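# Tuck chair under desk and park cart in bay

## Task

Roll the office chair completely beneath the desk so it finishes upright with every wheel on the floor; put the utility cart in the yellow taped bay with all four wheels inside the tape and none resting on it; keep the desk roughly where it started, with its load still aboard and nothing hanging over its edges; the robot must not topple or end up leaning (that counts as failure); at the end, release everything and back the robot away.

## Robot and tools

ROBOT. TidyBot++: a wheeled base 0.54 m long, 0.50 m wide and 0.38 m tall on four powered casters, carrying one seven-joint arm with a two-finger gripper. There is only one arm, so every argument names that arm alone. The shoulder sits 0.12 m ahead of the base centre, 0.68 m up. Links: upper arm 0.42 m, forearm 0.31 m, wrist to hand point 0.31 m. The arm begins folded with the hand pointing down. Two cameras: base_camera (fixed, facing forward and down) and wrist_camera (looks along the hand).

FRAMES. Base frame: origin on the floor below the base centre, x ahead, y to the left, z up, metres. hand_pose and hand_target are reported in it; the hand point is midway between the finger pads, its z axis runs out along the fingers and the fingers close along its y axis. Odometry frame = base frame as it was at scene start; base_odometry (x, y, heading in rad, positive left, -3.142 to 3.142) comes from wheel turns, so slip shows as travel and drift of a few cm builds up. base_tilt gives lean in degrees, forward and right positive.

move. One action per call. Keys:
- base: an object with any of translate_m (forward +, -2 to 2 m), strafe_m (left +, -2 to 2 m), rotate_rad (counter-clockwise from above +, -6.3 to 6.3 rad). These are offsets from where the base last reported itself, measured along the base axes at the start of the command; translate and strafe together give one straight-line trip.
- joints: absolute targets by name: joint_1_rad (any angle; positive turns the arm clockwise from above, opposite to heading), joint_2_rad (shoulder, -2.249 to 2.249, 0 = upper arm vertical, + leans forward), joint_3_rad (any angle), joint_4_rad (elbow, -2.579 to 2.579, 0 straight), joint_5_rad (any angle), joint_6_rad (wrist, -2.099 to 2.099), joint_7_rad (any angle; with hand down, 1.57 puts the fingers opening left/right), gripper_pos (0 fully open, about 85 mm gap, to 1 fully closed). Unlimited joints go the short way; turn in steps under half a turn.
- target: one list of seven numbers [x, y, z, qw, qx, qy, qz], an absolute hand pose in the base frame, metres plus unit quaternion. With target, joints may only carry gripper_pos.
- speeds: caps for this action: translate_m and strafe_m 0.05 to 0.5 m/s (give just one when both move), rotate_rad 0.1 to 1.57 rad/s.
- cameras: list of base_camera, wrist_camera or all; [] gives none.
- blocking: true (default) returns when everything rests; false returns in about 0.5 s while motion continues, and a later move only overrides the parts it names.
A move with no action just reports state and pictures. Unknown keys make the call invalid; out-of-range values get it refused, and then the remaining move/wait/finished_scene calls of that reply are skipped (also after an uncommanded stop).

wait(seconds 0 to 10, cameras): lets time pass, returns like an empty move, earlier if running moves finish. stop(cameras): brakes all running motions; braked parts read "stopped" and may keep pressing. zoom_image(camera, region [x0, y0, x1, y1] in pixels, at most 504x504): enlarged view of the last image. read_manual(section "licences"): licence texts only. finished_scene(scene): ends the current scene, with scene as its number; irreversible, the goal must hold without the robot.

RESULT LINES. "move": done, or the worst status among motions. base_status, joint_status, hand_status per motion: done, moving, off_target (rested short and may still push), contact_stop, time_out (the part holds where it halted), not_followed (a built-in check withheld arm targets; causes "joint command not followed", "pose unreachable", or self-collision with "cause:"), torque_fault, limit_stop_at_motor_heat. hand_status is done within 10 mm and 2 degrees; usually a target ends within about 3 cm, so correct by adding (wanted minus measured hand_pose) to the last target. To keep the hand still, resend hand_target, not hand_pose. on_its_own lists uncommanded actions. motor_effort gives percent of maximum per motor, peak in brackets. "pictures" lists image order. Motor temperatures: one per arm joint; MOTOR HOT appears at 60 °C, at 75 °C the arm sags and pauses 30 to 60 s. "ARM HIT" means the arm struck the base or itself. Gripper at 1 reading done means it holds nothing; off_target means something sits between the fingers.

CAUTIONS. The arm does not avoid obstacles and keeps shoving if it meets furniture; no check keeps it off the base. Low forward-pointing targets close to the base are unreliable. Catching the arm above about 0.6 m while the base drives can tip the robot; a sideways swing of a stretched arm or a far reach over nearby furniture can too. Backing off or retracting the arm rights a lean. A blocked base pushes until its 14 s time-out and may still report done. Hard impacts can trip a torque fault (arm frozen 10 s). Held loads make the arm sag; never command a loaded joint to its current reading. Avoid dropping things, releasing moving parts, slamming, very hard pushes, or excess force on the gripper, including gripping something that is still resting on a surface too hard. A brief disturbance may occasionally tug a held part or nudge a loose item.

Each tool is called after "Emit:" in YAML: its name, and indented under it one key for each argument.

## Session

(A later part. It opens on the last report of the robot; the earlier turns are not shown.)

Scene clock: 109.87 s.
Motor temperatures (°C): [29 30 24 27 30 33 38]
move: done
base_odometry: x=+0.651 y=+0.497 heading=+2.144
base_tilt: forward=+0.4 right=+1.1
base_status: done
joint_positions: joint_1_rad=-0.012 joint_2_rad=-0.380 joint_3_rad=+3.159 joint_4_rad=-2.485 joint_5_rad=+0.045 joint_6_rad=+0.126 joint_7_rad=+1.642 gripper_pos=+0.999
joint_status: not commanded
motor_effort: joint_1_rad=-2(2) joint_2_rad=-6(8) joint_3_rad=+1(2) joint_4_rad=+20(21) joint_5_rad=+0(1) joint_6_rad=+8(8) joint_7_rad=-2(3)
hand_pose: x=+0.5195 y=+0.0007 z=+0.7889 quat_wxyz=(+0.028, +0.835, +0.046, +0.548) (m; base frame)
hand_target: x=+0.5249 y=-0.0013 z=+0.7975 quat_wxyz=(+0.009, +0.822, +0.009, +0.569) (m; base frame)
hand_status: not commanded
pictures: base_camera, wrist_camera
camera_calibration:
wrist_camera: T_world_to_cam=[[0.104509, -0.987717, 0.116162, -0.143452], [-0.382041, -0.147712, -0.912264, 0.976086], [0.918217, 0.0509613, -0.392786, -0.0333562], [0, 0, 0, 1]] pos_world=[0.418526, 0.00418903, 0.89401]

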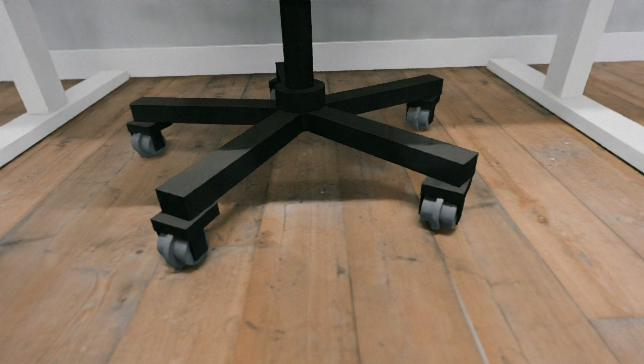

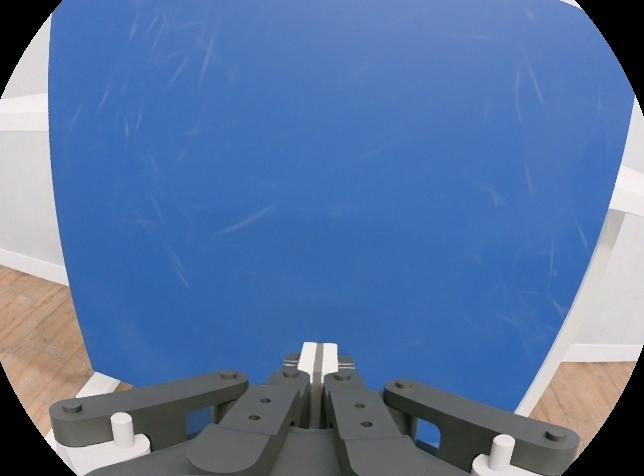

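Emit:
move:
  base: {"translate_m":0.18}
  speeds: {"translate_m":0.1}

Scene clock: 112.30 s.
Motor temperatures (°C): [29 30 24 27 30 33 38]
move: done
base_odometry: x=+0.554 y=+0.648 heading=+2.145
base_tilt: forward=+0.3 right=+1.1
base_status: done
joint_positions: joint_1_rad=+0.003 joint_2_rad=-0.445 joint_3_rad=+3.158 joint_4_rad=-2.551 joint_5_rad=+0.039 joint_6_rad=+0.126 joint_7_rad=+1.641 gripper_pos=+0.999
joint_status: not commanded
motor_effort: joint_1_rad=-2(6) joint_2_rad=+11(13) joint_3_rad=+1(4) joint_4_rad=+29(32) joint_5_rad=+1(1) joint_6_rad=+12(14) joint_7_rad=-2(3)
hand_pose: x=+0.4941 y=-0.0045 z=+0.7778 quat_wxyz=(+0.030, +0.835, +0.038, +0.548) (m; base frame)
hand_target: x=+0.5249 y=-0.0013 z=+0.7975 quat_wxyz=(+0.009, +0.822, +0.009, +0.569) (m; base frame)
hand_status: not commanded
pictures: base_camera, wrist_camera
camera_calibration:
wrist_camera: T_world_to_cam=[[0.0877299, -0.990049, 0.110031, -0.131654], [-0.38443, -0.13555, -0.913148, 0.957366], [0.918976, 0.0378111, -0.392496, -0.014773], [0, 0, 0, 1]] pos_world=[0.393166, -0.0000145438, 0.882905]

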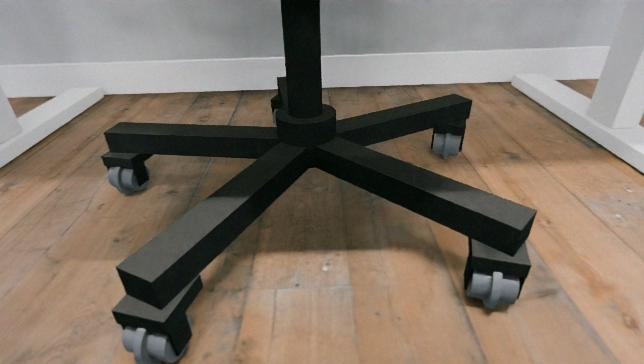

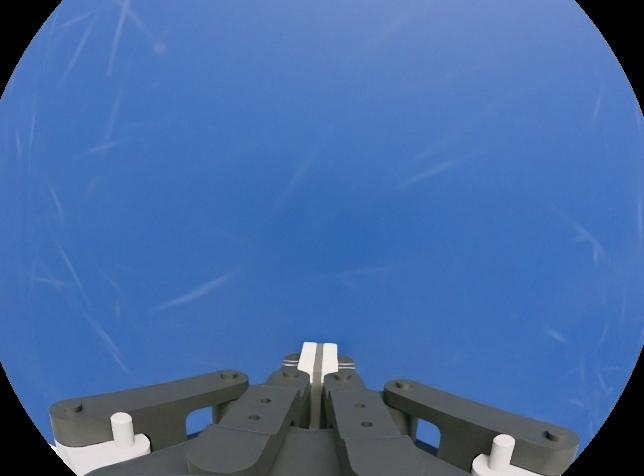

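Emit:
move:
  base: {"translate_m":0.1}
  speeds: {"translate_m":0.1}

Scene clock: 115.60 s.
Motor temperatures (°C): [29 30 24 27 30 33 38]
move: time_out
base_odometry: x=+0.501 y=+0.730 heading=+2.148
base_tilt: forward=+0.3 right=+1.1
base_status: translate_m time_out (by the wheels' count: +0.097 of +0.100)
joint_positions: joint_1_rad=-0.013 joint_2_rad=-0.527 joint_3_rad=+3.127 joint_4_rad=-2.605 joint_5_rad=+0.039 joint_6_rad=+0.126 joint_7_rad=+1.641 gripper_pos=+0.999
joint_status: not commanded
motor_effort: joint_1_rad=+3(4) joint_2_rad=+26(32) joint_3_rad=+7(9) joint_4_rad=+37(43) joint_5_rad=-1(1) joint_6_rad=+16(20) joint_7_rad=-2(3)
hand_pose: x=+0.4706 y=+0.0128 z=+0.7765 quat_wxyz=(+0.024, +0.826, +0.059, +0.560) (m; base frame)
hand_target: x=+0.5249 y=-0.0013 z=+0.7975 quat_wxyz=(+0.009, +0.822, +0.009, +0.569) (m; base frame)
hand_status: not commanded
pictures: base_camera, wrist_camera
camera_calibration:
wrist_camera: T_world_to_cam=[[0.127874, -0.983622, 0.127028, -0.144521], [-0.353216, -0.164847, -0.920904, 0.94126], [0.926761, 0.0728912, -0.368511, -0.0171034], [0, 0, 0, 1]] pos_world=[0.366799, 0.0142571, 0.878865]

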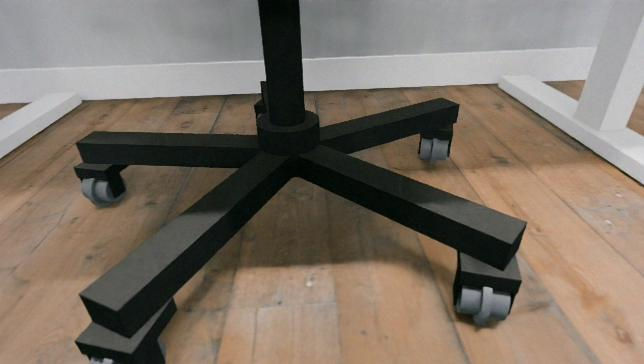

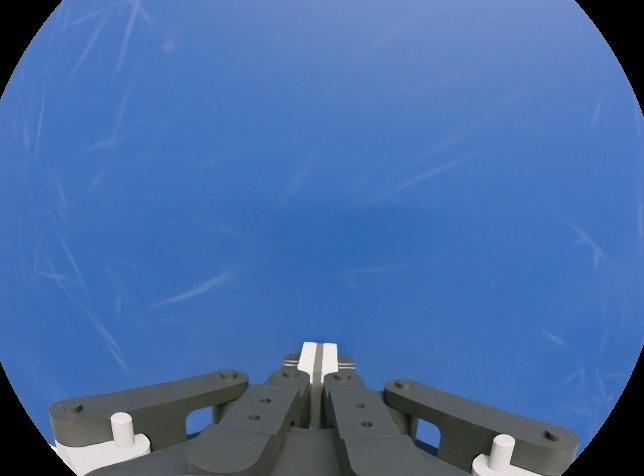

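Emit:
move:
  base: {"translate_m":-0.5}
  speeds: {"translate_m":0.3}

Scene clock: 118.33 s.
Motor temperatures (°C): [29 30 24 27 30 33 38]
move: done
base_odometry: x=+0.775 y=+0.310 heading=+2.148
base_tilt: forward=+0.4 right=+1.1
base_status: done
joint_positions: joint_1_rad=-0.006 joint_2_rad=-0.368 joint_3_rad=+3.140 joint_4_rad=-2.506 joint_5_rad=+0.039 joint_6_rad=+0.147 joint_7_rad=+1.641 gripper_pos=+0.999
joint_status: not commanded
motor_effort: joint_1_rad=-2(3) joint_2_rad=-7(28) joint_3_rad=+1(6) joint_4_rad=+20(35) joint_5_rad=+0(1) joint_6_rad=+7(15) joint_7_rad=-2(3)
hand_pose: x=+0.5170 y=+0.0061 z=+0.7785 quat_wxyz=(+0.025, +0.837, +0.050, +0.544) (m; base frame)
hand_target: x=+0.5249 y=-0.0013 z=+0.7975 quat_wxyz=(+0.009, +0.822, +0.009, +0.569) (m; base frame)
hand_status: not commanded
pictures: base_camera, wrist_camera
camera_calibration:
wrist_camera: T_world_to_cam=[[0.114575, -0.986647, 0.11576, -0.141586], [-0.391141, -0.151919, -0.907705, 0.967643], [0.913171, 0.0587216, -0.403325, -0.0246536], [0, 0, 0, 1]] pos_world=[0.41722, 0.00875636, 0.884782]

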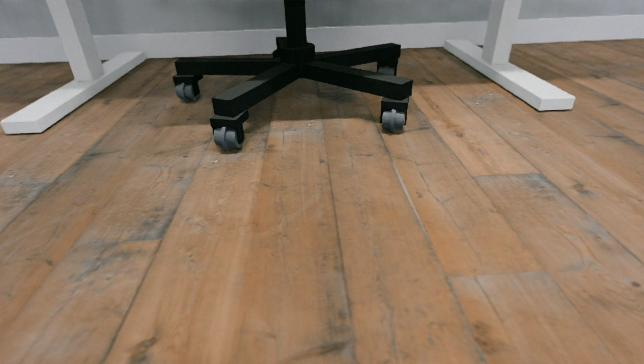

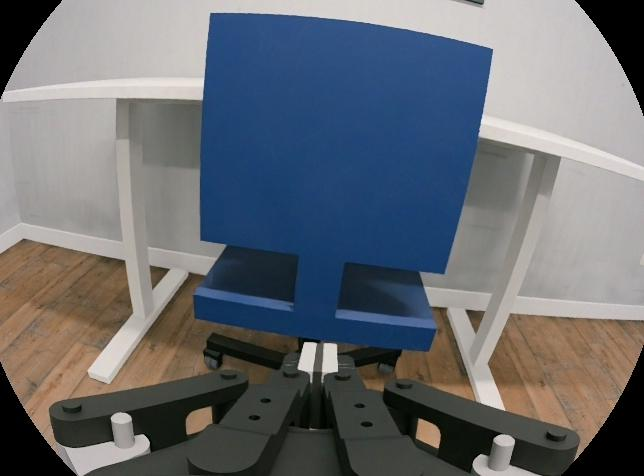

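Emit:
finished_scene:
  scene: 2

The scene is finished: the task was done.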